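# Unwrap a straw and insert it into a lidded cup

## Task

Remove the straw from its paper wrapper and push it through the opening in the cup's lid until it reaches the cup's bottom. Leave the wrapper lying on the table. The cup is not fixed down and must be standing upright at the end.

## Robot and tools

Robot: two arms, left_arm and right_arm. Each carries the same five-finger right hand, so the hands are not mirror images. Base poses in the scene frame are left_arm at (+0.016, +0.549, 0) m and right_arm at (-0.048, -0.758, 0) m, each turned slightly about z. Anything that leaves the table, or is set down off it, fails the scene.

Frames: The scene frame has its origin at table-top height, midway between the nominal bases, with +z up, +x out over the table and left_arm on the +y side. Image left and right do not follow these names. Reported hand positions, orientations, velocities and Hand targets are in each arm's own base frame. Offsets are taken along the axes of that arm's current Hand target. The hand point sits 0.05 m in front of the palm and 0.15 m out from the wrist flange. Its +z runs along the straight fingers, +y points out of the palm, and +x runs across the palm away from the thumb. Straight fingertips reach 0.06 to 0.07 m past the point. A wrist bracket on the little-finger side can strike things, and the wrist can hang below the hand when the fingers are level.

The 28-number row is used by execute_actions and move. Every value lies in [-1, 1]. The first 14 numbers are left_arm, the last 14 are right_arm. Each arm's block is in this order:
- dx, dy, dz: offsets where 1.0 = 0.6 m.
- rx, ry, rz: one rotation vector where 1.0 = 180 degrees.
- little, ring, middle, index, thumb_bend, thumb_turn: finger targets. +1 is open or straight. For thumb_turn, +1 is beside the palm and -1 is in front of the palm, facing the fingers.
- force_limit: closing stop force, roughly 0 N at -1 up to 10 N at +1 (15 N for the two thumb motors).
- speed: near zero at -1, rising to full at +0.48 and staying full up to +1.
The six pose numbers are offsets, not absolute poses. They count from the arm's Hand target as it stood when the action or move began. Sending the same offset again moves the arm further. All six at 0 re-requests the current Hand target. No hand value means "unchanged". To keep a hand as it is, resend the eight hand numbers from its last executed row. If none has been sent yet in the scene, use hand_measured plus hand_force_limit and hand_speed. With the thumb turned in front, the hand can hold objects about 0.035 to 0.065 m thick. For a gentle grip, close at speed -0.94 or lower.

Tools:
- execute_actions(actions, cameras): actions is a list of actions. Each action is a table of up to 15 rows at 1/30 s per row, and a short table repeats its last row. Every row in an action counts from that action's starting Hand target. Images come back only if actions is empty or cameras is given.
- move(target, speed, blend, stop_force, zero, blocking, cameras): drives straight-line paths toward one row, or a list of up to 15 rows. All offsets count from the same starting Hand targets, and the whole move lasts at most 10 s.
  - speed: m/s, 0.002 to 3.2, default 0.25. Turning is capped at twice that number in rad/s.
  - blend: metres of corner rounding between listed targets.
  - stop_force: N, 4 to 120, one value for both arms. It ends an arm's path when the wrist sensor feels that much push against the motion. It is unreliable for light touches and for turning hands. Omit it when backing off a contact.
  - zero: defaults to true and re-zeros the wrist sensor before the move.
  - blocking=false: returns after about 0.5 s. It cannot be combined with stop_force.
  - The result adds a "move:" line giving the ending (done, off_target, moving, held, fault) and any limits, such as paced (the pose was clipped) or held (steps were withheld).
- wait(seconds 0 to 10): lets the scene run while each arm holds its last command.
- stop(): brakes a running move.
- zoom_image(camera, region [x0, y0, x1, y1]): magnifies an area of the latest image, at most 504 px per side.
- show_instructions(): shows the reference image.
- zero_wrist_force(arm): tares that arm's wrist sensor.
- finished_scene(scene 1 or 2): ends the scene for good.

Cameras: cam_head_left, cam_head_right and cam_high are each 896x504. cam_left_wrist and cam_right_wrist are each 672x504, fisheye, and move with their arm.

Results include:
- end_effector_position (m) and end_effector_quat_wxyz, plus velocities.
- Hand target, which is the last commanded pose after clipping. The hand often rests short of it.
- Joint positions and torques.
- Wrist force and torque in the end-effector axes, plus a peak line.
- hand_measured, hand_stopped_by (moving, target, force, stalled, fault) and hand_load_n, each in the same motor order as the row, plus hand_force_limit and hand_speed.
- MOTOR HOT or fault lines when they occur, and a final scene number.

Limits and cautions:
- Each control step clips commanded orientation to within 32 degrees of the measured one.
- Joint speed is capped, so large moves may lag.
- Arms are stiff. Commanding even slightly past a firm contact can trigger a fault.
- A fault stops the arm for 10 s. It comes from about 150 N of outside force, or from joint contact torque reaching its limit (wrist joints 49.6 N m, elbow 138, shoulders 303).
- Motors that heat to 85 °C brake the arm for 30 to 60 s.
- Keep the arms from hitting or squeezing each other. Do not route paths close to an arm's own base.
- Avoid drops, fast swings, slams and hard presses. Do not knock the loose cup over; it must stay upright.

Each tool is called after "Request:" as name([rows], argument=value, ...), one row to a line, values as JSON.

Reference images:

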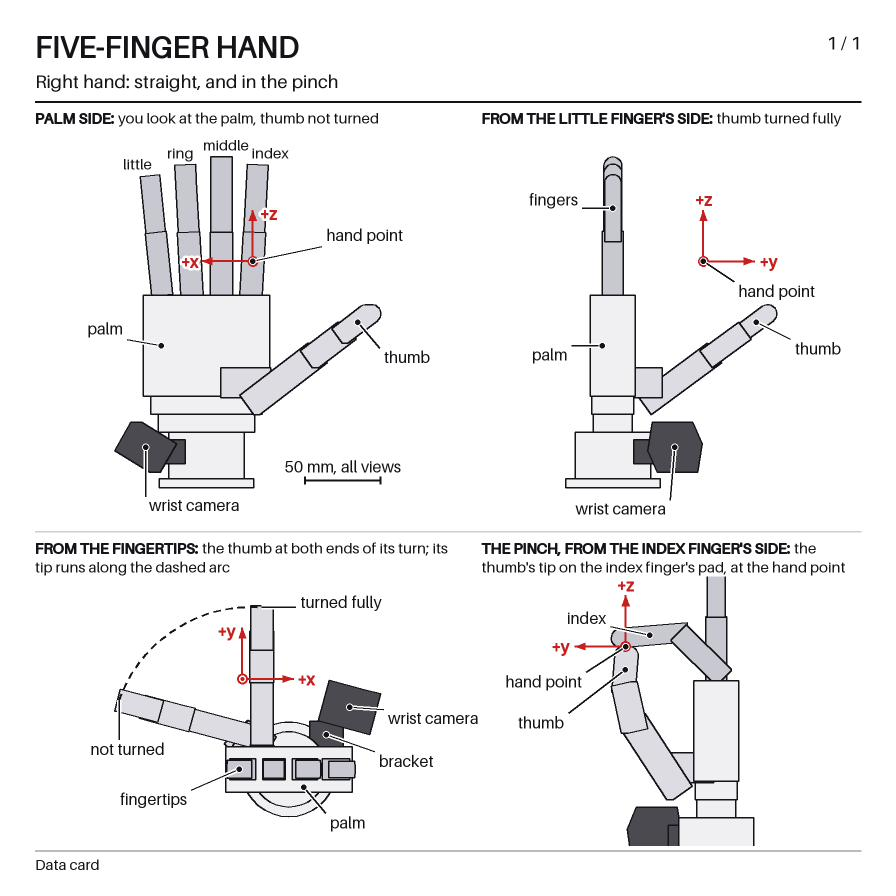

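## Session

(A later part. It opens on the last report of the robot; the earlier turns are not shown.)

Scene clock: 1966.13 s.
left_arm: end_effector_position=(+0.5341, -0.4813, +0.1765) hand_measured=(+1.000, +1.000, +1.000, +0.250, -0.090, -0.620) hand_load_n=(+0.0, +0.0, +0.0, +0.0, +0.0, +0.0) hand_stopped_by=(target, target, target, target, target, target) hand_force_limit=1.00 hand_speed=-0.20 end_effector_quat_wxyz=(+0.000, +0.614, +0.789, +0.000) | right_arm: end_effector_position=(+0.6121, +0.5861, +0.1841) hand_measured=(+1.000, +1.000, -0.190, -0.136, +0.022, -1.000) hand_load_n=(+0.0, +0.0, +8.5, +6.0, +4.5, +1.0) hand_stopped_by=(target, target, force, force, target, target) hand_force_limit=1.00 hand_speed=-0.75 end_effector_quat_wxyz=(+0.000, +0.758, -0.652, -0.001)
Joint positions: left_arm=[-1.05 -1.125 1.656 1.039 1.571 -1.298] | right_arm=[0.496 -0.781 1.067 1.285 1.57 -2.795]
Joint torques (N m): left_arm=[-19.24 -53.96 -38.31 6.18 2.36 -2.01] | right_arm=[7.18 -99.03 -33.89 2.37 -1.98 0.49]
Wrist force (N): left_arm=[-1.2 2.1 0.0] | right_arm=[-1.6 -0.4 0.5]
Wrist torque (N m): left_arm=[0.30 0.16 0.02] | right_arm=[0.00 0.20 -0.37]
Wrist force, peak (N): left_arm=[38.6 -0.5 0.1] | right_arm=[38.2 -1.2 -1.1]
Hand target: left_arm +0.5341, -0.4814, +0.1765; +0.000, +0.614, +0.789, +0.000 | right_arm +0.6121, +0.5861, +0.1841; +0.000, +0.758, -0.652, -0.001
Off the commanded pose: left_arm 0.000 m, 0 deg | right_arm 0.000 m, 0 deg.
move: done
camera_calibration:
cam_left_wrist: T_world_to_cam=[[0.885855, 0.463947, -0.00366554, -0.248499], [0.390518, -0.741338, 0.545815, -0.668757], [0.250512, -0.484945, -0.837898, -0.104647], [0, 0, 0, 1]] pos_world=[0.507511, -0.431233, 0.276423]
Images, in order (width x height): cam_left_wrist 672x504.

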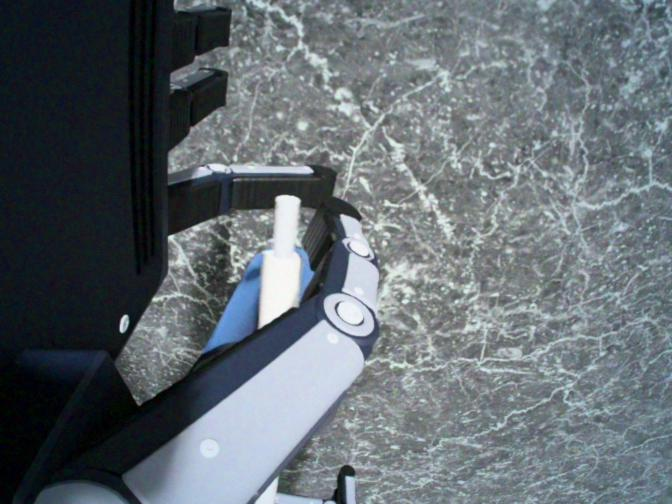

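Request:
move([
  [0,0,-0.06,0,0,0,1,1,1,0.25,-0.09,-0.62,0.0,0.0,0,0,0,0,0,0,1,1,-0.6,-0.6,0.02,-1,1.0,-0.75],
  [0.03,0,-0.06,0,0,0,1,1,1,1,1,1,0.0,0.3,0,0,0,0,0,0,1,1,-0.6,-0.6,0.02,-1,1.0,-0.75],
], cameras=["cam_left_wrist"], speed=0.1)

Request:
zoom_image(camera="cam_left_wrist", region=[240, 120, 400, 280])

Request:
move(target=[-0.06,0,0,0,0,0,1,1,1,1,1,1,0.0,0.3,0,0,0,0,0,0,1,1,-0.6,-0.6,0.02,-1,1.0,-0.75], cameras=["cam_left_wrist","cam_right_wrist"], speed=0.1)

Request:
zoom_image(camera="cam_left_wrist", region=[240, 60, 400, 220])

Scene clock: 2042.73 s.
left_arm: end_effector_position=(+0.5297, -0.4639, +0.2125) hand_measured=(+1.000, +1.000, +1.000, +1.000, +1.000, +1.000) hand_load_n=(+0.0, +0.0, +0.0, +0.0, +0.0, +0.0) hand_stopped_by=(target, target, target, target, target, target) hand_force_limit=0.00 hand_speed=0.30 end_effector_quat_wxyz=(+0.000, +0.614, +0.789, +0.000) | right_arm: end_effector_position=(+0.6121, +0.5861, +0.1841) hand_measured=(+1.000, +1.000, -0.190, -0.136, +0.022, -1.000) hand_load_n=(+0.0, +0.0, +8.0, +6.0, +4.5, +0.5) hand_stopped_by=(target, target, force, force, target, target) hand_force_limit=1.00 hand_speed=-0.75 end_effector_quat_wxyz=(+0.000, +0.758, -0.652, -0.001)
Joint positions: left_arm=[-1.042 -1.176 1.661 1.085 1.571 -1.29] | right_arm=[0.496 -0.781 1.067 1.285 1.57 -2.795]
Joint torques (N m): left_arm=[21.73 -75.66 -27.13 1.4 1.85 1.9] | right_arm=[7.67 -88.62 -37.74 2.65 2.23 2.72]
Wrist force (N): left_arm=[-1.4 1.8 0.2] | right_arm=[-1.6 -0.3 0.6]
Wrist torque (N m): left_arm=[0.27 0.16 -0.16] | right_arm=[0.00 0.20 -0.37]
Wrist force, peak (N): left_arm=[-1.9 2.0 0.7] | right_arm=[-1.9 -0.4 0.8]
Hand target: left_arm +0.5297, -0.4639, +0.2125; +0.000, +0.614, +0.789, +0.000 | right_arm +0.6121, +0.5861, +0.1841; +0.000, +0.758, -0.652, -0.001
Off the commanded pose: left_arm 0.000 m, 0 deg | right_arm 0.000 m, 0 deg.
move: done
camera_calibration:
cam_left_wrist: T_world_to_cam=[[0.885842, 0.463972, -0.00378762, -0.252487], [0.390621, -0.741341, 0.545737, -0.673817], [0.250399, -0.484916, -0.837948, -0.0648585], [0, 0, 0, 1]] pos_world=[0.503111, -0.413832, 0.312423]
Images, in order (width x height): cam_left_wrist 672x504.

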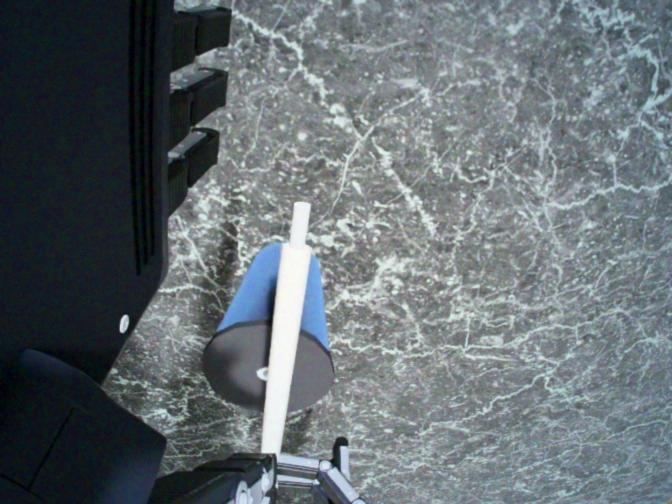

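Scaled by 3.150 from the camera's 672x504 image, which has a finer 960x720 frame.

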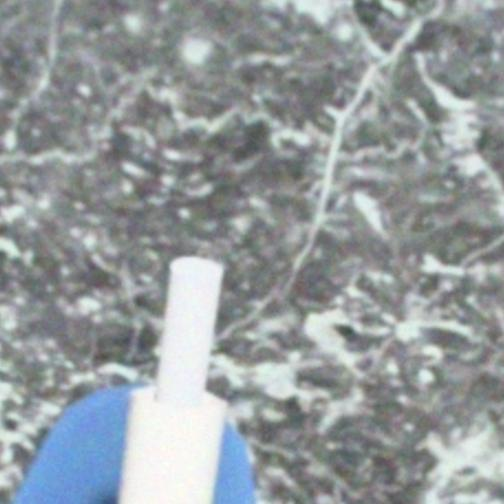

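Scene clock: 2043.70 s.
left_arm: end_effector_position=(+0.5385, -0.4987, +0.2125) hand_measured=(+1.000, +1.000, +1.000, +1.000, +1.000, +1.000) hand_load_n=(+0.0, +0.0, +0.0, +0.0, +0.0, +0.0) hand_stopped_by=(target, target, target, target, target, target) hand_force_limit=0.00 hand_speed=0.30 end_effector_quat_wxyz=(+0.000, +0.614, +0.789, +0.000) | right_arm: end_effector_position=(+0.6121, +0.5861, +0.1841) hand_measured=(+1.000, +1.000, -0.190, -0.136, +0.022, -1.000) hand_load_n=(+0.0, +0.0, +8.5, +6.0, +4.5, +0.5) hand_stopped_by=(target, target, force, force, target, target) hand_force_limit=1.00 hand_speed=-0.75 end_effector_quat_wxyz=(+0.000, +0.758, -0.652, -0.001)
Joint positions: left_arm=[-1.057 -1.13 1.592 1.108 1.571 -1.306] | right_arm=[0.496 -0.781 1.067 1.285 1.57 -2.795]
Joint torques (N m): left_arm=[-18.79 -57.91 -41.86 6.51 0.75 -2.05] | right_arm=[5.36 -88.98 -38.11 2.47 2.15 2.85]
Wrist force (N): left_arm=[-1.3 2.2 -0.1] | right_arm=[-1.6 -0.4 0.5]
Wrist torque (N m): left_arm=[0.29 0.15 -0.01] | right_arm=[-0.01 0.20 -0.37]
Wrist force, peak (N): left_arm=[-1.6 2.5 0.0] | right_arm=[-1.9 -0.1 0.6]
Hand target: left_arm +0.5385, -0.4988, +0.2125; +0.000, +0.614, +0.789, +0.000 | right_arm +0.6121, +0.5861, +0.1841; +0.000, +0.758, -0.652, -0.001
Off the commanded pose: left_arm 0.000 m, 0 deg | right_arm 0.000 m, 0 deg.
move: done
camera_calibration:
cam_left_wrist: T_world_to_cam=[[0.885842, 0.463972, -0.00378762, -0.244136], [0.390621, -0.741341, 0.545737, -0.703054], [0.250399, -0.484916, -0.837948, -0.0839371], [0, 0, 0, 1]] pos_world=[0.511911, -0.448632, 0.312423]
cam_right_wrist: T_world_to_cam=[[-0.931846, -0.36275, -0.00874235, 0.78636], [-0.310888, 0.785732, 0.534766, -0.372295], [-0.187117, 0.501037, -0.844955, 0.0859352], [0, 0, 0, 1]] pos_world=[0.633104, 0.534719, 0.278577]
Images, in order (width x height): cam_left_wrist 672x504, cam_right_wrist 672x504.

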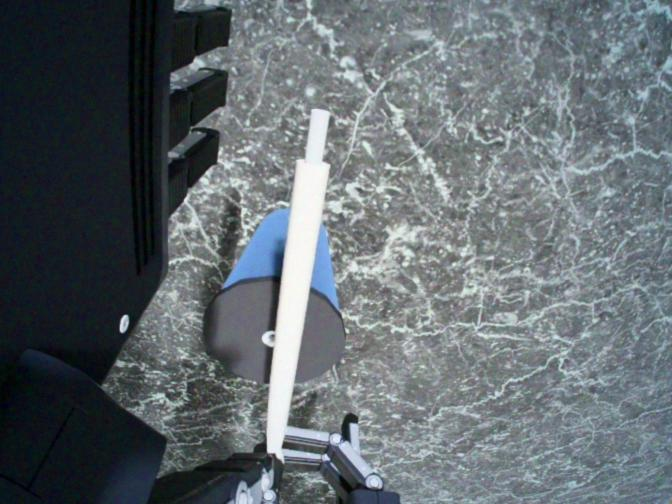

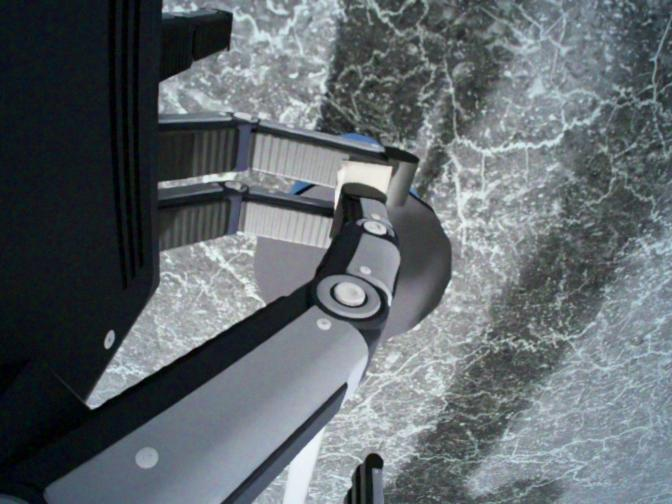

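Scaled by 3.150 from the camera's 672x504 image, which has a finer 960x720 frame.

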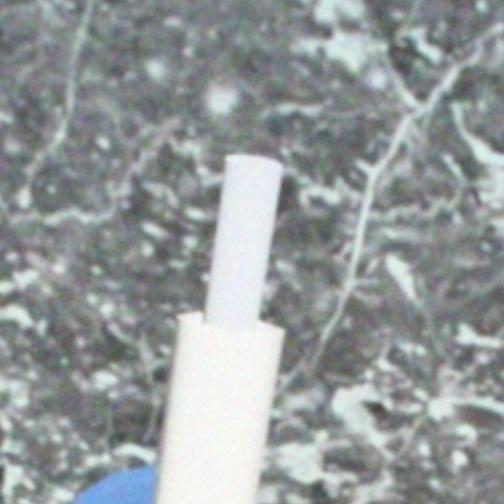

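Request:
move([
  [0,0,0,0,0,0,1,1,1,0.35,-0.09,-0.62,0.0,0.2,0,0,0,0,0,0,1,1,-0.6,-0.6,0.02,-1,1.0,-0.75],
  [0.035,-0.016,0.0,0,0,0,1,1,1,0.35,-0.09,-0.62,0.0,0.2,0,0,0,0,0,0,1,1,-0.6,-0.6,0.02,-1,1.0,-0.75],
  [0.035,-0.016,0.0458,0,0,0,1,1,1,0.35,-0.09,-0.62,0.0,0.2,0,0,0,0,0,0,1,1,-0.6,-0.6,0.02,-1,1.0,-0.75],
], cameras=["cam_left_wrist"], speed=0.1)

Request:
zoom_image(camera="cam_left_wrist", region=[240, 120, 440, 320])

Scene clock: 2124.30 s.
left_arm: end_effector_position=(+0.5240, -0.4808, +0.1852) hand_measured=(+1.000, +1.000, +1.000, +0.350, -0.090, -0.620) hand_load_n=(+0.0, +0.0, +0.0, +0.0, +0.0, +0.0) hand_stopped_by=(target, target, target, target, target, target) hand_force_limit=0.00 hand_speed=0.20 end_effector_quat_wxyz=(+0.000, +0.614, +0.789, +0.000) end_effector_velocity=(+0.000, -0.001, -0.002) end_effector_angular_velocity=(-0.001, -0.001, -0.001) | right_arm: end_effector_position=(+0.6121, +0.5861, +0.1841) hand_measured=(+1.000, +1.000, -0.190, -0.136, +0.022, -1.000) hand_load_n=(+0.5, +0.0, +8.0, +6.5, +4.0, +0.5) hand_stopped_by=(target, target, force, force, target, target) hand_force_limit=1.00 hand_speed=-0.75 end_effector_quat_wxyz=(+0.000, +0.758, -0.652, -0.001)
Joint positions: left_arm=[-1.063 -1.143 1.666 1.047 1.571 -1.312] | right_arm=[0.496 -0.781 1.067 1.285 1.57 -2.795]
Joint velocities: left_arm=[-0.001 0.002 0.002 -0.005 0 0] | right_arm=[within noise]
Joint torques (N m): left_arm=[-16.78 -51.77 -27.01 0.55 1.86 -1.53] | right_arm=[4.89 -89.23 -38.92 3.38 1.99 2.17]
Wrist force (N): left_arm=[-0.9 2.1 -0.5] | right_arm=[-1.6 0.0 0.6]
Wrist torque (N m): left_arm=[0.32 0.12 0.01] | right_arm=[0.04 0.20 -0.36]
Wrist force, peak (N): left_arm=[-1.8 2.3 0.2] | right_arm=[-1.9 -0.5 0.8]
Hand target: left_arm +0.5240, -0.4808, +0.1850; +0.000, +0.614, +0.789, +0.000 | right_arm +0.6121, +0.5861, +0.1841; +0.000, +0.758, -0.652, -0.001
Off the commanded pose: left_arm 0.000 m, 0 deg | right_arm 0.000 m, 0 deg.
move: done
camera_calibration:
cam_left_wrist: T_world_to_cam=[[0.885842, 0.463972, -0.00378762, -0.239788], [0.390621, -0.741341, 0.545737, -0.669315], [0.250399, -0.484916, -0.837948, -0.0944435], [0, 0, 0, 1]] pos_world=[0.497511, -0.430732, 0.285223]
Images, in order (width x height): cam_left_wrist 672x504.

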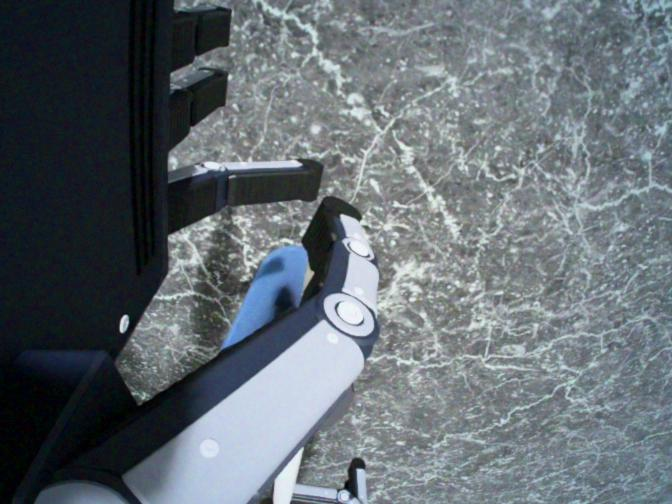

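Scaled by 2.520 from the camera's 672x504 image, which has a finer 960x720 frame.

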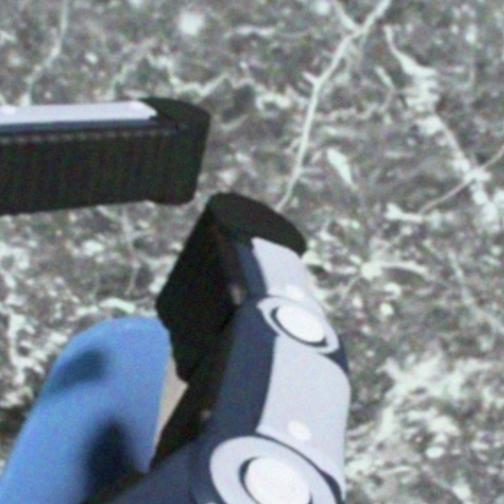

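Request:
move([
  [0,0,0,0,0,0,1,1,1,0.1,-0.09,-0.62,0.0,-0.2,0,0,0,0,0,0,1,1,-0.6,-0.6,0.02,-1,1.0,-0.75],
  [0,0,0,0,0,0,1,1,1,-0.6,-0.09,-0.62,1.0,-0.4,0,0,0,0,0,0,1,1,-0.6,-0.6,0.02,-1,1.0,-0.75],
  [0.025,0,0,0,0,0,1,1,1,-0.6,-0.09,-0.62,1.0,-0.4,0,0,0,0,0,0,1,1,-0.6,-0.6,0.02,-1,1.0,-0.75],
], cameras=["cam_left_wrist","cam_high"], speed=0.015)

Request:
zoom_image(camera="cam_left_wrist", region=[240, 120, 440, 320])

Request:
zoom_image(camera="cam_high", region=[570, 215, 605, 250])

Scene clock: 2145.67 s.
left_arm: end_effector_position=(+0.5204, -0.4665, +0.1850) hand_measured=(+1.000, +1.000, +1.000, -0.140, -0.090, -0.620) hand_load_n=(+0.0, +0.0, +0.0, +0.0, +0.0, +0.0) hand_stopped_by=(target, target, target, force, target, target) hand_force_limit=1.00 hand_speed=-0.40 end_effector_quat_wxyz=(+0.000, +0.614, +0.789, +0.000) | right_arm: end_effector_position=(+0.6121, +0.5861, +0.1841) hand_measured=(+1.000, +1.000, -0.190, -0.136, +0.022, -1.000) hand_load_n=(+0.0, +0.0, +8.0, +6.0, +3.5, +0.5) hand_stopped_by=(target, target, force, force, target, target) hand_force_limit=1.00 hand_speed=-0.75 end_effector_quat_wxyz=(+0.000, +0.758, -0.652, -0.001)
Joint positions: left_arm=[-1.057 -1.161 1.694 1.037 1.571 -1.305] | right_arm=[0.496 -0.781 1.067 1.285 1.57 -2.795]
Joint torques (N m): left_arm=[24.76 -72.83 -26.63 0.88 -1.69 1.67] | right_arm=[-11.34 -88.21 -35.38 3.94 2.05 1.75]
Wrist force (N): left_arm=[-1.2 1.6 -0.6] | right_arm=[-1.8 -0.4 0.8]
Wrist torque (N m): left_arm=[0.30 0.17 -0.15] | right_arm=[-0.01 0.22 -0.39]
Wrist force, peak (N): left_arm=[-12.2 2.4 -0.5] | right_arm=[-12.0 0.3 -0.3]
Hand target: left_arm +0.5203, -0.4663, +0.1850; +0.000, +0.614, +0.789, +0.000 | right_arm +0.6121, +0.5861, +0.1841; +0.000, +0.758, -0.652, -0.001
Off the commanded pose: left_arm 0.000 m, 0 deg | right_arm 0.000 m, 0 deg.
move: done
camera_calibration:
cam_left_wrist: T_world_to_cam=[[0.885842, 0.463972, -0.00378762, -0.243146], [0.390621, -0.741341, 0.545737, -0.657104], [0.250399, -0.484916, -0.837948, -0.0868341], [0, 0, 0, 1]] pos_world=[0.493811, -0.416432, 0.284923]
Images, in order (width x height): cam_high 896x504, cam_left_wrist 672x504.

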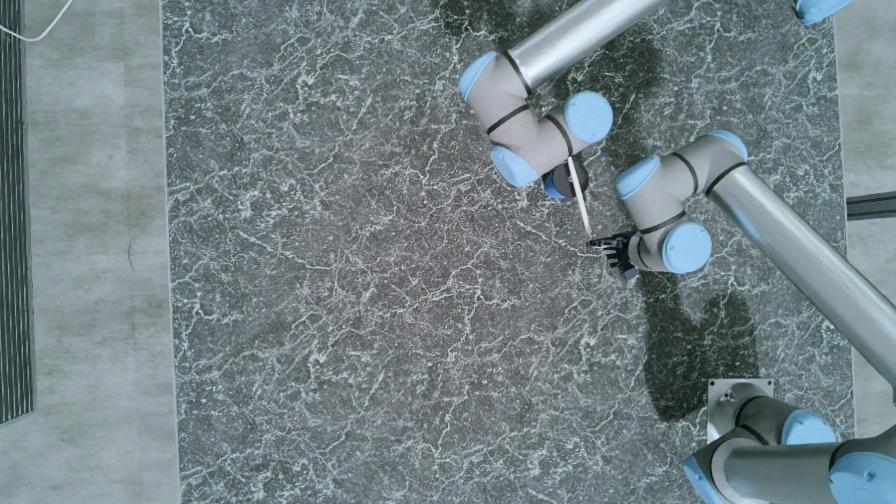

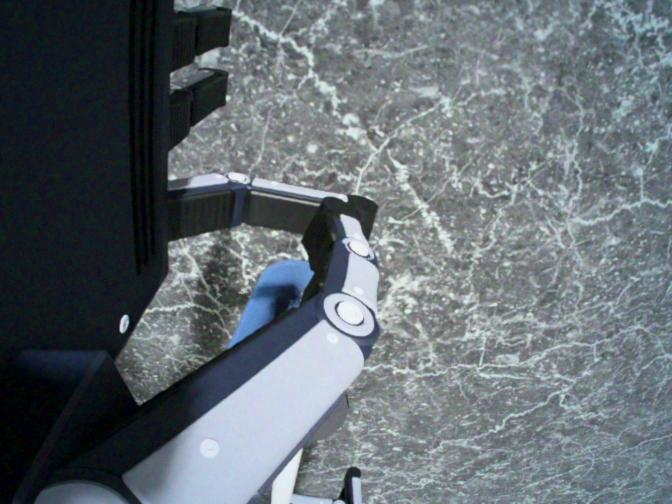

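Scaled by 2.520 from the camera's 672x504 image, which has a finer 960x720 frame.

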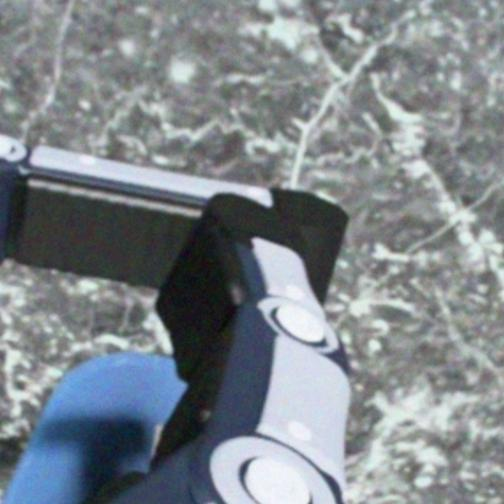

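Scaled by 14.400 from the camera's 896x504 image, which has a finer 1280x720 frame.

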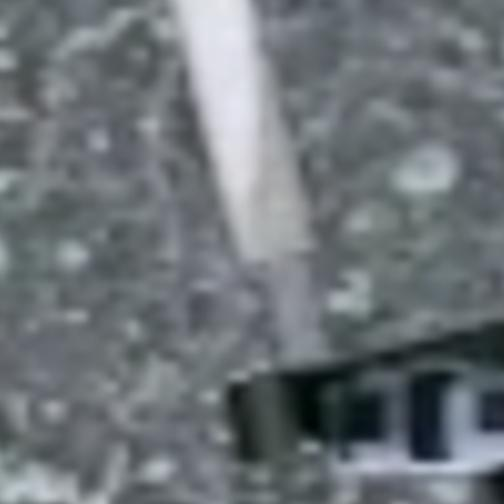

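Request:
move([
  [0,0,0,0,0,0,1,1,1,0.3,-0.09,-0.62,0.0,0.0,0,0,0,0,0,0,1,1,-0.6,-0.6,0.02,-1,1.0,-0.75],
  [0,0,-0.005,0,0,0,1,1,1,0.3,-0.09,-0.62,0.0,0.0,0,0,0,0,0,0,1,1,-0.6,-0.6,0.02,-1,1.0,-0.75],
  [-0.0247,0,-0.005,0,0,0,1,1,1,0.3,-0.09,-0.62,0.0,0.0,0,0,0,0,0,0,1,1,-0.6,-0.6,0.02,-1,1.0,-0.75],
  [-0.0247,0,0.0,0,0,0,1,1,1,0.1,-0.09,-0.62,0.0,0.0,0,0,0,0,0,0,1,1,-0.6,-0.6,0.02,-1,1.0,-0.75],
  [-0.0247,0,0.0,0,0,0,1,1,1,-0.6,-0.09,-0.62,1.0,-0.4,0,0,0,0,0,0,1,1,-0.6,-0.6,0.02,-1,1.0,-0.75],
], cameras=["cam_left_wrist"], speed=0.05)

Request:
zoom_image(camera="cam_left_wrist", region=[240, 120, 440, 320])

Scene clock: 2182.17 s.
left_arm: end_effector_position=(+0.5240, -0.4806, +0.1850) hand_measured=(+1.000, +1.000, +1.000, -0.142, -0.090, -0.620) hand_load_n=(+0.0, +0.0, +0.0, +14.5, +1.5, -0.5) hand_stopped_by=(target, target, target, force, target, target) hand_force_limit=1.00 hand_speed=-0.40 end_effector_quat_wxyz=(+0.000, +0.614, +0.789, +0.000) | right_arm: end_effector_position=(+0.6121, +0.5861, +0.1841) hand_measured=(+1.000, +1.000, -0.190, -0.136, +0.022, -1.000) hand_load_n=(+0.0, +0.0, +8.5, +4.5, +4.0, +0.5) hand_stopped_by=(target, target, force, force, target, target) hand_force_limit=1.00 hand_speed=-0.75 end_effector_quat_wxyz=(+0.000, +0.758, -0.652, -0.001)
Joint positions: left_arm=[-1.063 -1.143 1.667 1.047 1.571 -1.312] | right_arm=[0.496 -0.781 1.067 1.285 1.57 -2.795]
Joint torques (N m): left_arm=[-20.59 -53.68 -27.43 0.99 -1.53 -1.97] | right_arm=[-10.97 -89.08 -26.93 4.8 2.09 1.16]
Wrist force (N): left_arm=[-1.6 2.1 0.6] | right_arm=[-2.2 -0.2 -0.3]
Wrist torque (N m): left_arm=[0.28 0.21 -0.01] | right_arm=[0.02 0.19 -0.37]
Wrist force, peak (N): left_arm=[-1.7 2.1 0.6] | right_arm=[-2.5 -0.3 -0.3]
Hand target: left_arm +0.5240, -0.4806, +0.1850; +0.000, +0.614, +0.789, +0.000 | right_arm +0.6121, +0.5861, +0.1841; +0.000, +0.758, -0.652, -0.001
Off the commanded pose: left_arm 0.000 m, 0 deg | right_arm 0.000 m, 0 deg.
move: done
camera_calibration:
cam_left_wrist: T_world_to_cam=[[0.885842, 0.463972, -0.00378762, -0.239747], [0.390621, -0.741341, 0.545737, -0.669038], [0.250399, -0.484916, -0.837948, -0.0946213], [0, 0, 0, 1]] pos_world=[0.497411, -0.430632, 0.284923]
Images, in order (width x height): cam_left_wrist 672x504.

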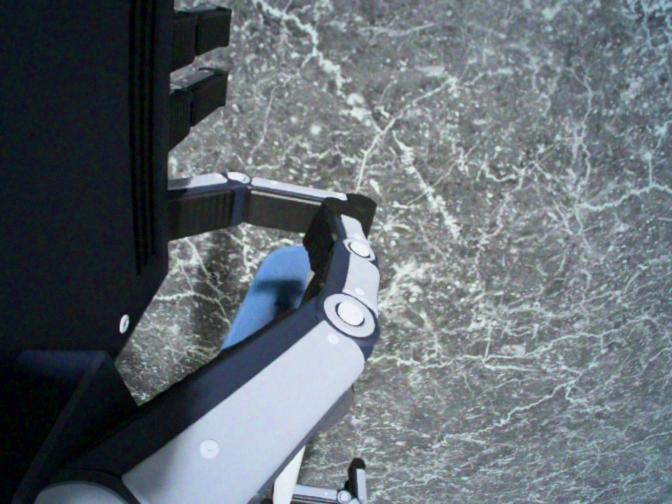

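Scaled by 2.520 from the camera's 672x504 image, which has a finer 960x720 frame.

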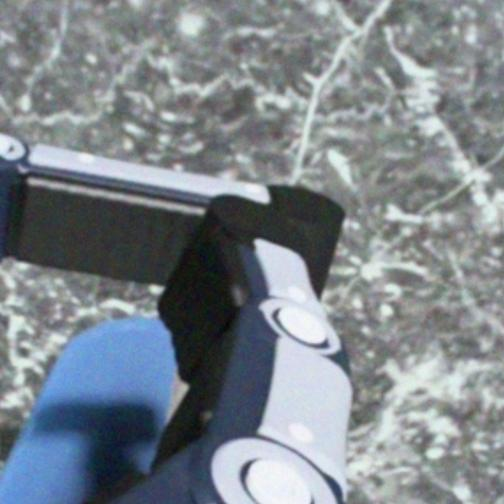

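Request:
move([
  [0,0,0,0,0,0,1,1,1,-0.6,-0.09,-0.62,1.0,-0.4,0,0,0,0,0,0,1,1,0.15,0.15,0.02,-1,0.0,0],
  [0,0,0,0,0,0,1,1,1,-0.6,-0.09,-0.62,1.0,-0.4,0,0,-0.005,0,0,0,1,1,0.15,0.15,0.02,-1,0.0,0],
  [0,0,0,0,0,0,1,1,1,-0.6,-0.09,-0.62,1.0,-0.4,0.0283,0.0,-0.005,0,0,0,1,1,1,0.15,0.0,-0.65,0.0,0],
], cameras=["cam_right_wrist"], speed=0.06)

Request:
zoom_image(camera="cam_right_wrist", region=[220, 70, 470, 320])

Scene clock: 2195.27 s.
left_arm: end_effector_position=(+0.5240, -0.4806, +0.1850) hand_measured=(+1.000, +1.000, +1.000, -0.142, -0.090, -0.620) hand_load_n=(+0.0, +0.0, +0.0, +14.0, +0.5, -1.0) hand_stopped_by=(target, target, target, force, target, target) hand_force_limit=1.00 hand_speed=-0.40 end_effector_quat_wxyz=(+0.000, +0.614, +0.789, +0.000) | right_arm: end_effector_position=(+0.6146, +0.5693, +0.1870) hand_measured=(+1.000, +1.000, +1.000, +0.150, +0.000, -0.650) hand_load_n=(+0.0, +0.0, +0.0, +0.0, -0.5, +0.0) hand_stopped_by=(target, target, target, target, target, target) hand_force_limit=0.00 hand_speed=0.00 end_effector_quat_wxyz=(+0.000, +0.758, -0.652, -0.001)
Joint positions: left_arm=[-1.063 -1.143 1.667 1.047 1.571 -1.312] | right_arm=[0.478 -0.799 1.093 1.277 1.57 -2.814]
Joint torques (N m): left_arm=[-14.25 -63.13 -35.98 3.01 0.5 -1.74] | right_arm=[-11.63 -103.07 -27.36 3.07 2.11 -3.23]
Wrist force (N): left_arm=[-0.8 1.8 0.3] | right_arm=[-1.2 -0.4 0.3]
Wrist torque (N m): left_arm=[0.27 0.21 0.00] | right_arm=[0.01 0.19 -0.17]
Wrist force, peak (N): left_arm=[-1.8 2.5 0.5] | right_arm=[-2.4 -0.5 0.4]
Hand target: left_arm +0.5240, -0.4806, +0.1850; +0.000, +0.614, +0.789, +0.000 | right_arm +0.6146, +0.5693, +0.1870; +0.000, +0.758, -0.652, -0.001
Off the commanded pose: left_arm 0.000 m, 0 deg | right_arm 0.000 m, 0 deg.
move: done
camera_calibration:
cam_right_wrist: T_world_to_cam=[[-0.931817, -0.362823, -0.00879185, 0.782747], [-0.310974, 0.785698, 0.534765, -0.359764], [-0.187117, 0.501037, -0.844955, 0.09729], [0, 0, 0, 1]] pos_world=[0.635704, 0.517919, 0.281477]
Images, in order (width x height): cam_right_wrist 672x504.

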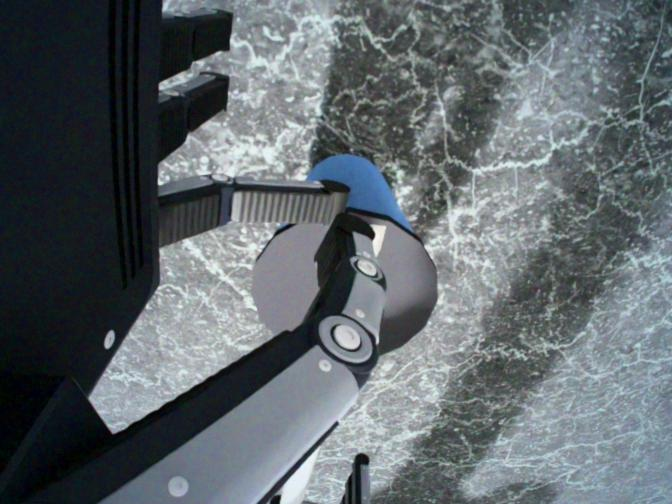

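Scaled by 2.016 from the camera's 672x504 image, which has a finer 960x720 frame.

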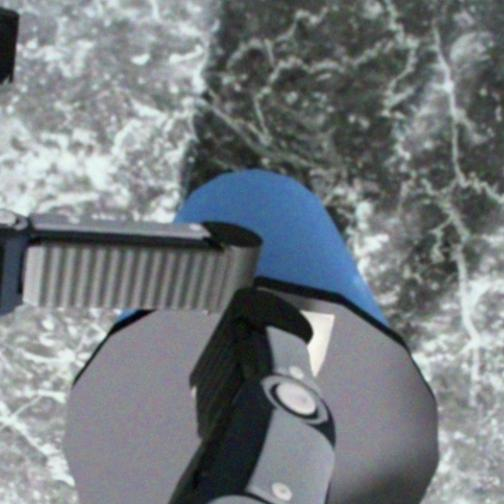

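Request:
move([
  [0,0,0,0,0,0,1,1,1,-0.6,-0.09,-0.62,1.0,-0.4,0,0.0035,0.0017,0,0,0,1,1,1,0.05,0.0,-0.65,0.0,0],
  [0,0,0,0,0,0,1,1,1,-0.6,-0.09,-0.62,1.0,-0.4,0,0.0035,0.0017,0,0,0,1,1,1,-0.6,0.0,-0.65,1.0,-0.3],
], cameras=["cam_right_wrist"], speed=0.06)

Request:
zoom_image(camera="cam_right_wrist", region=[220, 70, 470, 320])

Request:
move(target=[0.025,0,0,0,0,0,1,1,1,-0.6,-0.09,-0.62,1.0,-0.4,0,0,0,0,0,0,1,1,1,-0.6,0.0,-0.65,1.0,-0.3], cameras=["cam_right_wrist","cam_left_wrist","cam_high"], speed=0.015)

Request:
zoom_image(camera="cam_high", region=[565, 200, 610, 245])

Scene clock: 2216.40 s.
left_arm: end_effector_position=(+0.5240, -0.4806, +0.1850) hand_measured=(+1.000, +1.000, +1.000, -0.142, -0.088, -0.620) hand_load_n=(+0.0, +0.0, +0.0, +14.0, +4.5, -2.0) hand_stopped_by=(target, target, target, force, target, target) hand_force_limit=1.00 hand_speed=-0.40 end_effector_quat_wxyz=(+0.000, +0.614, +0.789, +0.000) | right_arm: end_effector_position=(+0.6125, +0.5690, +0.1860) hand_measured=(+1.000, +1.000, +1.000, -0.232, +0.000, -0.650) hand_load_n=(+0.0, +0.0, +0.0, +14.5, +2.0, -0.5) hand_stopped_by=(target, target, target, force, target, target) hand_force_limit=1.00 hand_speed=-0.30 end_effector_quat_wxyz=(+0.000, +0.758, -0.652, -0.001)
Joint positions: left_arm=[-1.063 -1.143 1.667 1.047 1.571 -1.312] | right_arm=[0.478 -0.801 1.099 1.273 1.57 -2.813]
Joint torques (N m): left_arm=[-11.66 -69.96 -35.84 3.88 2.25 -1.9] | right_arm=[4.96 -102.36 -26.52 2.65 -1.51 2.85]
Wrist force (N): left_arm=[-2.7 1.8 -0.6] | right_arm=[-2.8 -0.6 -0.2]
Wrist torque (N m): left_arm=[0.30 0.24 -0.01] | right_arm=[0.01 0.28 -0.32]
Wrist force, peak (N): left_arm=[-2.4 2.2 -0.7] | right_arm=[-2.8 -0.5 0.7]
Hand target: left_arm +0.5240, -0.4806, +0.1850; +0.000, +0.614, +0.789, +0.000 | right_arm +0.6125, +0.5690, +0.1860; +0.000, +0.758, -0.652, -0.001
Off the commanded pose: left_arm 0.000 m, 0 deg | right_arm 0.000 m, 0 deg.
move: done
camera_calibration:
cam_right_wrist: T_world_to_cam=[[-0.931846, -0.36275, -0.00874235, 0.78064], [-0.310888, 0.785732, 0.534766, -0.359719], [-0.187117, 0.501037, -0.844955, 0.0962019], [0, 0, 0, 1]] pos_world=[0.633604, 0.517619, 0.280477]
Images, in order (width x height): cam_right_wrist 672x504.

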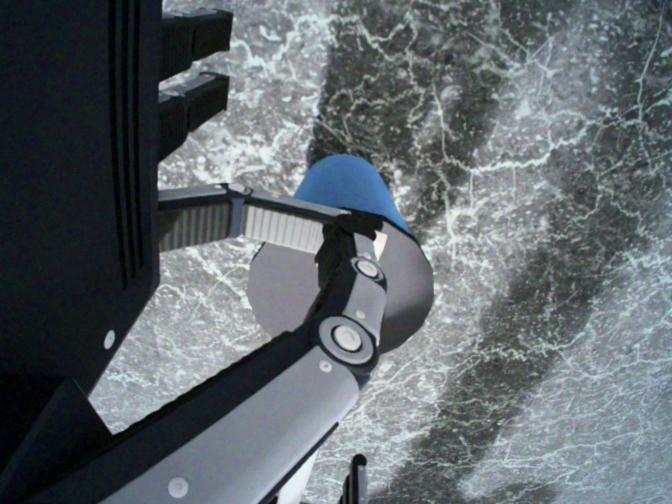

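Scaled by 2.016 from the camera's 672x504 image, which has a finer 960x720 frame.

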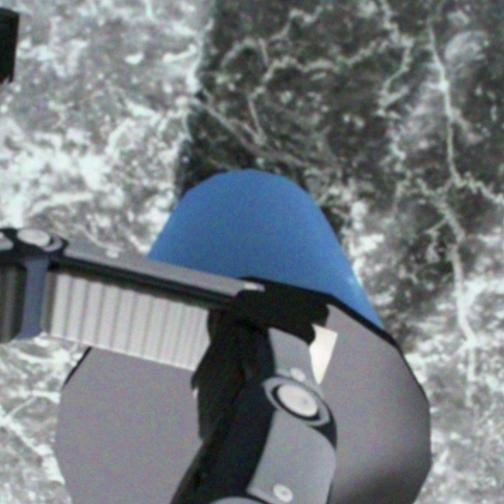

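Scene clock: 2217.70 s.
left_arm: end_effector_position=(+0.5203, -0.4663, +0.1850) hand_measured=(+1.000, +1.000, +1.000, -0.142, -0.090, -0.620) hand_load_n=(+0.0, +0.0, +0.0, +14.0, +1.0, +0.0) hand_stopped_by=(target, target, target, force, target, target) hand_force_limit=1.00 hand_speed=-0.40 end_effector_quat_wxyz=(+0.000, +0.614, +0.789, +0.000) | right_arm: end_effector_position=(+0.6125, +0.5690, +0.1860) hand_measured=(+1.000, +1.000, +1.000, -0.232, +0.000, -0.650) hand_load_n=(+0.0, -0.5, +0.0, +10.5, +2.5, +0.5) hand_stopped_by=(target, target, target, force, target, target) hand_force_limit=1.00 hand_speed=-0.30 end_effector_quat_wxyz=(+0.000, +0.758, -0.652, -0.001)
Joint positions: left_arm=[-1.057 -1.161 1.695 1.037 1.571 -1.305] | right_arm=[0.479 -0.801 1.099 1.273 1.57 -2.813]
Joint torques (N m): left_arm=[24.85 -77.01 -25.45 1.34 2.24 1.98] | right_arm=[-12.25 -102.41 -29.26 5.14 3.48 0.8]
Wrist force (N): left_arm=[-2.1 1.8 -0.7] | right_arm=[-2.6 0.0 -0.3]
Wrist torque (N m): left_arm=[0.31 0.22 -0.15] | right_arm=[0.04 0.24 -0.33]
Wrist force, peak (N): left_arm=[-9.7 2.6 0.5] | right_arm=[-10.1 0.2 1.1]
Hand target: left_arm +0.5203, -0.4661, +0.1850; +0.000, +0.614, +0.789, +0.000 | right_arm +0.6125, +0.5690, +0.1860; +0.000, +0.758, -0.652, -0.001
Off the commanded pose: left_arm 0.000 m, 0 deg | right_arm 0.000 m, 0 deg.
move: done
camera_calibration:
cam_left_wrist: T_world_to_cam=[[0.885842, 0.463972, -0.00378762, -0.243239], [0.390621, -0.741341, 0.545737, -0.656956], [0.250399, -0.484916, -0.837948, -0.0867371], [0, 0, 0, 1]] pos_world=[0.493811, -0.416232, 0.284923]
cam_right_wrist: T_world_to_cam=[[-0.931853, -0.362731, -0.00877353, 0.780643], [-0.310862, 0.785666, 0.534878, -0.359733], [-0.187123, 0.501155, -0.844884, 0.0961254], [0, 0, 0, 1]] pos_world=[0.633604, 0.517619, 0.280477]
Images, in order (width x height): cam_high 896x504, cam_left_wrist 672x504, cam_right_wrist 672x504.

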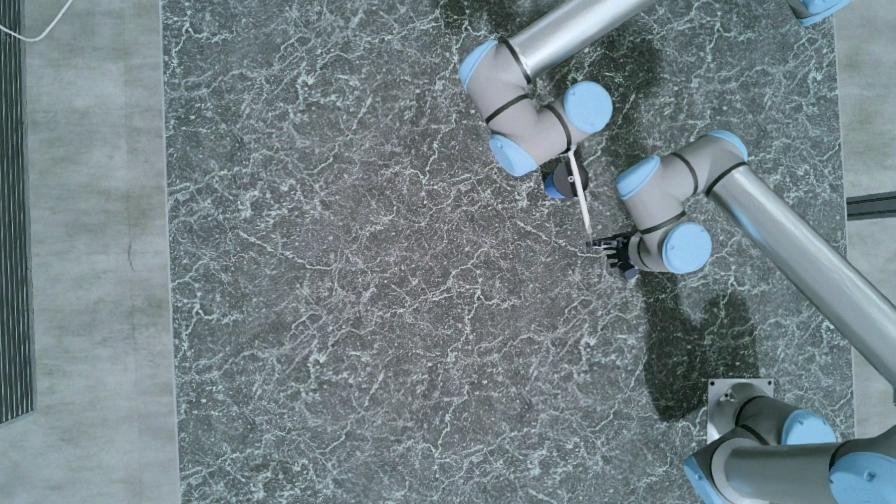

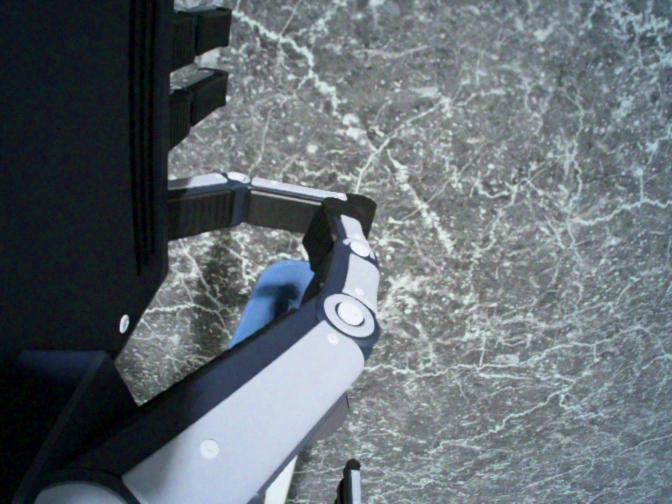

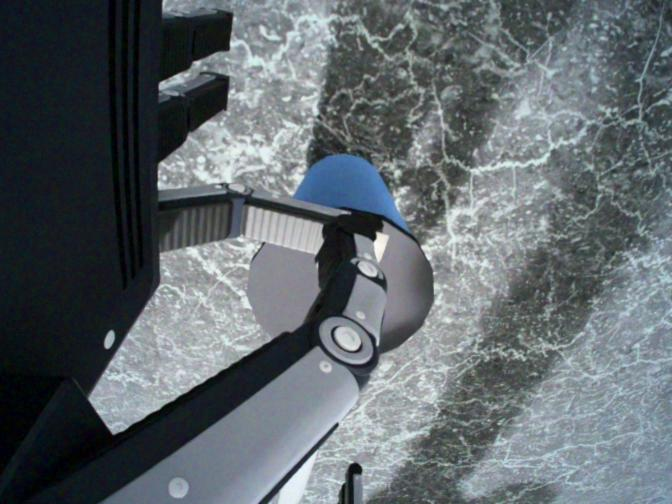

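Scaled by 11.200 from the camera's 896x504 image, which has a finer 1280x720 frame.

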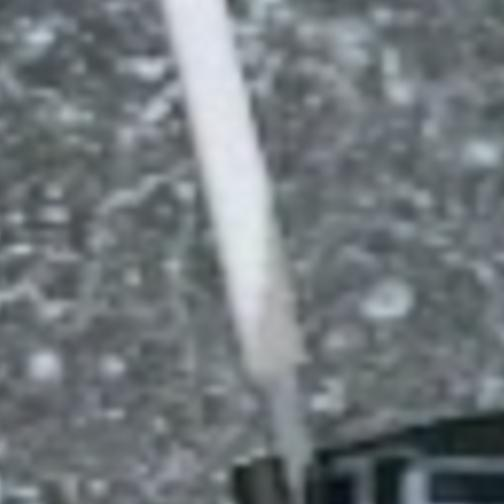

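Request:
move(target=[0.1,0,0,0,0,0,1,1,1,-0.6,-0.09,-0.62,1.0,-0.4,0,0,0,0,0,0,1,1,1,-0.6,0.0,-0.65,1.0,-0.3], cameras=["cam_right_wrist","cam_high"], speed=0.02)

Request:
zoom_image(camera="cam_high", region=[550, 130, 650, 290])

Scene clock: 2247.27 s.
left_arm: end_effector_position=(+0.5056, -0.4081, +0.1850) hand_measured=(+1.000, +1.000, +1.000, -0.142, -0.090, -0.620) hand_load_n=(+0.0, +0.0, +0.0, +14.0, +1.0, +0.0) hand_stopped_by=(target, target, target, force, target, target) hand_force_limit=1.00 hand_speed=-0.40 end_effector_quat_wxyz=(+0.000, +0.614, +0.789, +0.000) | right_arm: end_effector_position=(+0.6125, +0.5690, +0.1860) hand_measured=(+1.000, +1.000, +1.000, -0.232, +0.000, -0.650) hand_load_n=(+0.0, +0.0, -0.5, +10.0, +3.0, +1.0) hand_stopped_by=(target, target, target, force, target, target) hand_force_limit=1.00 hand_speed=-0.30 end_effector_quat_wxyz=(+0.000, +0.758, -0.652, -0.001)
Joint positions: left_arm=[-1.029 -1.236 1.804 1.003 1.571 -1.277] | right_arm=[0.478 -0.801 1.099 1.273 1.57 -2.813]
Joint torques (N m): left_arm=[24.34 -71.15 -24.15 1.36 2.08 1.61] | right_arm=[-12.2 -97.22 -38.68 5.5 3.8 -2.04]
Wrist force (N): left_arm=[-2.4 1.8 0.2] | right_arm=[-2.7 0.0 -0.1]
Wrist torque (N m): left_arm=[0.35 0.32 -0.14] | right_arm=[0.07 0.28 -0.33]
Wrist force, peak (N): left_arm=[-2.6 2.4 -0.3] | right_arm=[-2.9 -0.2 -0.4]
Hand target: left_arm +0.5056, -0.4079, +0.1850; +0.000, +0.614, +0.789, +0.000 | right_arm +0.6125, +0.5690, +0.1860; +0.000, +0.758, -0.652, -0.001
Off the commanded pose: left_arm 0.000 m, 0 deg | right_arm 0.000 m, 0 deg.
move: done
camera_calibration:
cam_right_wrist: T_world_to_cam=[[-0.931846, -0.36275, -0.00874235, 0.78064], [-0.310888, 0.785732, 0.534766, -0.359719], [-0.187117, 0.501037, -0.844955, 0.0962019], [0, 0, 0, 1]] pos_world=[0.633604, 0.517619, 0.280477]
Images, in order (width x height): cam_high 896x504, cam_right_wrist 672x504.

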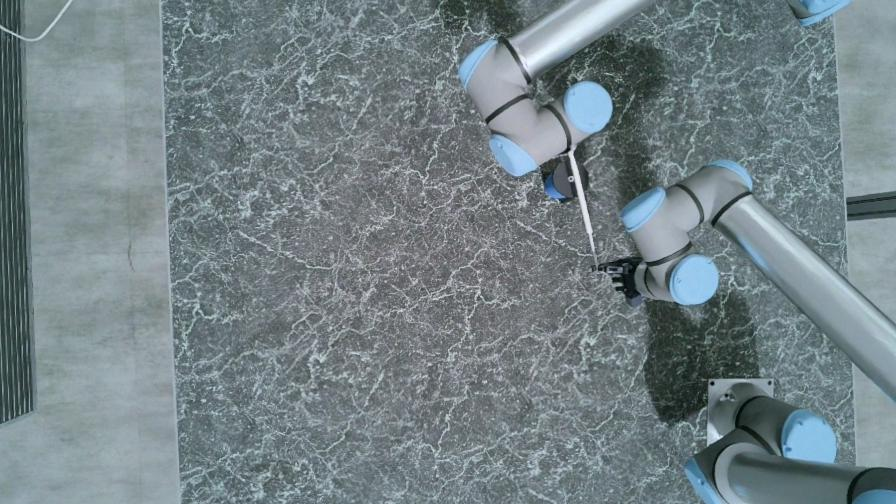

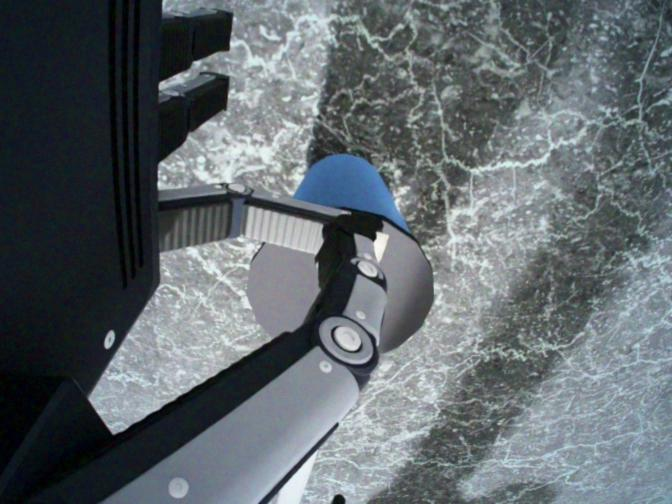

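Scaled by 3.150 from the camera's 896x504 image, which has a finer 1280x720 frame.

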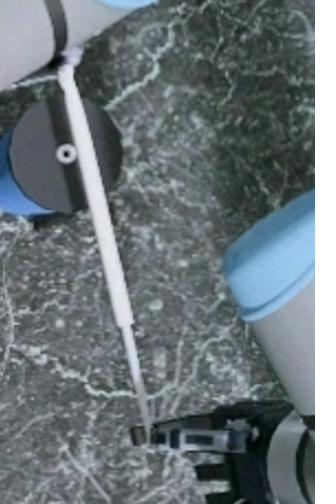

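Request:
move([
  [0,0,0,0,0,0,1,1,0.25,0.25,-0.09,-0.62,0.0,0.0,0,0,0,0,0,0,1,1,1,-0.6,0.0,-0.65,1.0,-0.3],
  [0,0,-0.0033,0,0,0,1,1,0.25,0.25,-0.09,-0.62,0.0,0.0,0,0,0,0,0,0,1,1,1,-0.6,0.0,-0.65,1.0,-0.3],
  [-0.0433,0,-0.0033,0,0,0,1,1,0.25,0.25,-0.09,-0.62,0.0,0.0,0,0,0,0,0,0,1,1,1,-0.6,0.0,-0.65,1.0,-0.3],
  [-0.0433,0,0,0,0,0,1,1,0.1,0.1,-0.06,-1,0.0,0.0,0,0,0,0,0,0,1,1,1,-0.6,0.0,-0.65,1.0,-0.3],
  [-0.0433,0,0,0,0,0,1,1,-0.6,-0.6,-0.06,-1,0.2,-0.8,0,0,0,0,0,0,1,1,1,-0.6,0.0,-0.65,1.0,-0.3],
], cameras=["cam_left_wrist"], speed=0.06)

Request:
zoom_image(camera="cam_left_wrist", region=[200, 120, 440, 360])

Scene clock: 2295.93 s.
left_arm: end_effector_position=(+0.5119, -0.4331, +0.1850) hand_measured=(+1.000, +1.000, -0.230, -0.248, -0.060, -1.000) hand_load_n=(+0.0, +0.0, +6.5, +8.5, +1.0, -0.5) hand_stopped_by=(target, target, force, force, target, target) hand_force_limit=0.20 hand_speed=-0.80 end_effector_quat_wxyz=(+0.000, +0.614, +0.789, +0.000) | right_arm: end_effector_position=(+0.6125, +0.5690, +0.1860) hand_measured=(+1.000, +1.000, +1.000, -0.232, +0.000, -0.650) hand_load_n=(+0.0, +0.0, +0.0, +10.0, +2.5, +0.5) hand_stopped_by=(target, target, target, force, target, target) hand_force_limit=1.00 hand_speed=-0.30 end_effector_quat_wxyz=(+0.000, +0.758, -0.652, -0.001)
Joint positions: left_arm=[-1.042 -1.204 1.758 1.017 1.571 -1.29] | right_arm=[0.478 -0.801 1.099 1.273 1.57 -2.813]
Joint torques (N m): left_arm=[-17.24 -49 -27.86 1.17 1.06 -1.91] | right_arm=[-4.92 -92.73 -38.79 5.39 1.81 -1.99]
Wrist force (N): left_arm=[-1.6 2.0 -0.3] | right_arm=[-1.5 -0.3 0.5]
Wrist torque (N m): left_arm=[0.42 0.26 -0.01] | right_arm=[0.02 0.22 -0.31]
Wrist force, peak (N): left_arm=[-2.5 2.2 -0.4] | right_arm=[-2.8 -0.3 0.6]
Hand target: left_arm +0.5119, -0.4331, +0.1850; +0.000, +0.614, +0.789, +0.000 | right_arm +0.6125, +0.5690, +0.1860; +0.000, +0.758, -0.652, -0.001
Off the commanded pose: left_arm 0.000 m, 0 deg | right_arm 0.000 m, 0 deg.
move: done
camera_calibration:
cam_left_wrist: T_world_to_cam=[[0.885842, 0.463972, -0.00378762, -0.251156], [0.390621, -0.741341, 0.545737, -0.629137], [0.250399, -0.484916, -0.837948, -0.068583], [0, 0, 0, 1]] pos_world=[0.485411, -0.383132, 0.284923]
Images, in order (width x height): cam_left_wrist 672x504.

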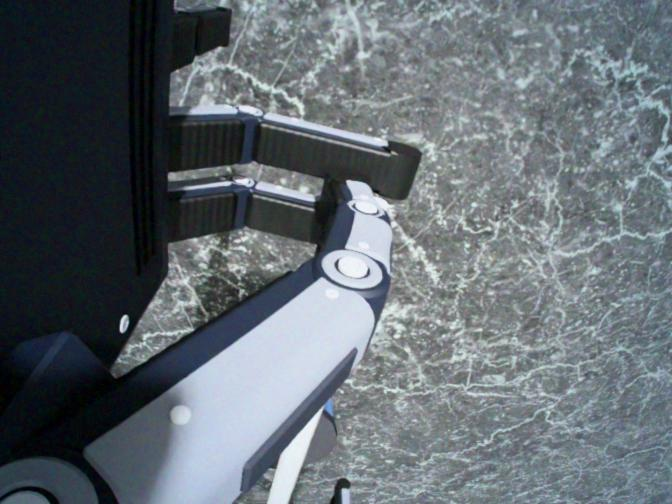

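Scaled by 2.100 from the camera's 672x504 image, which has a finer 960x720 frame.

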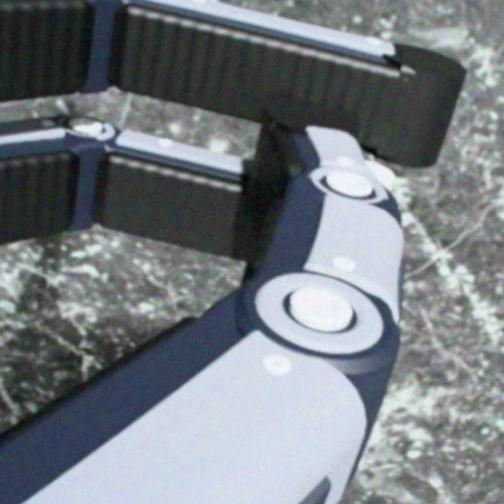

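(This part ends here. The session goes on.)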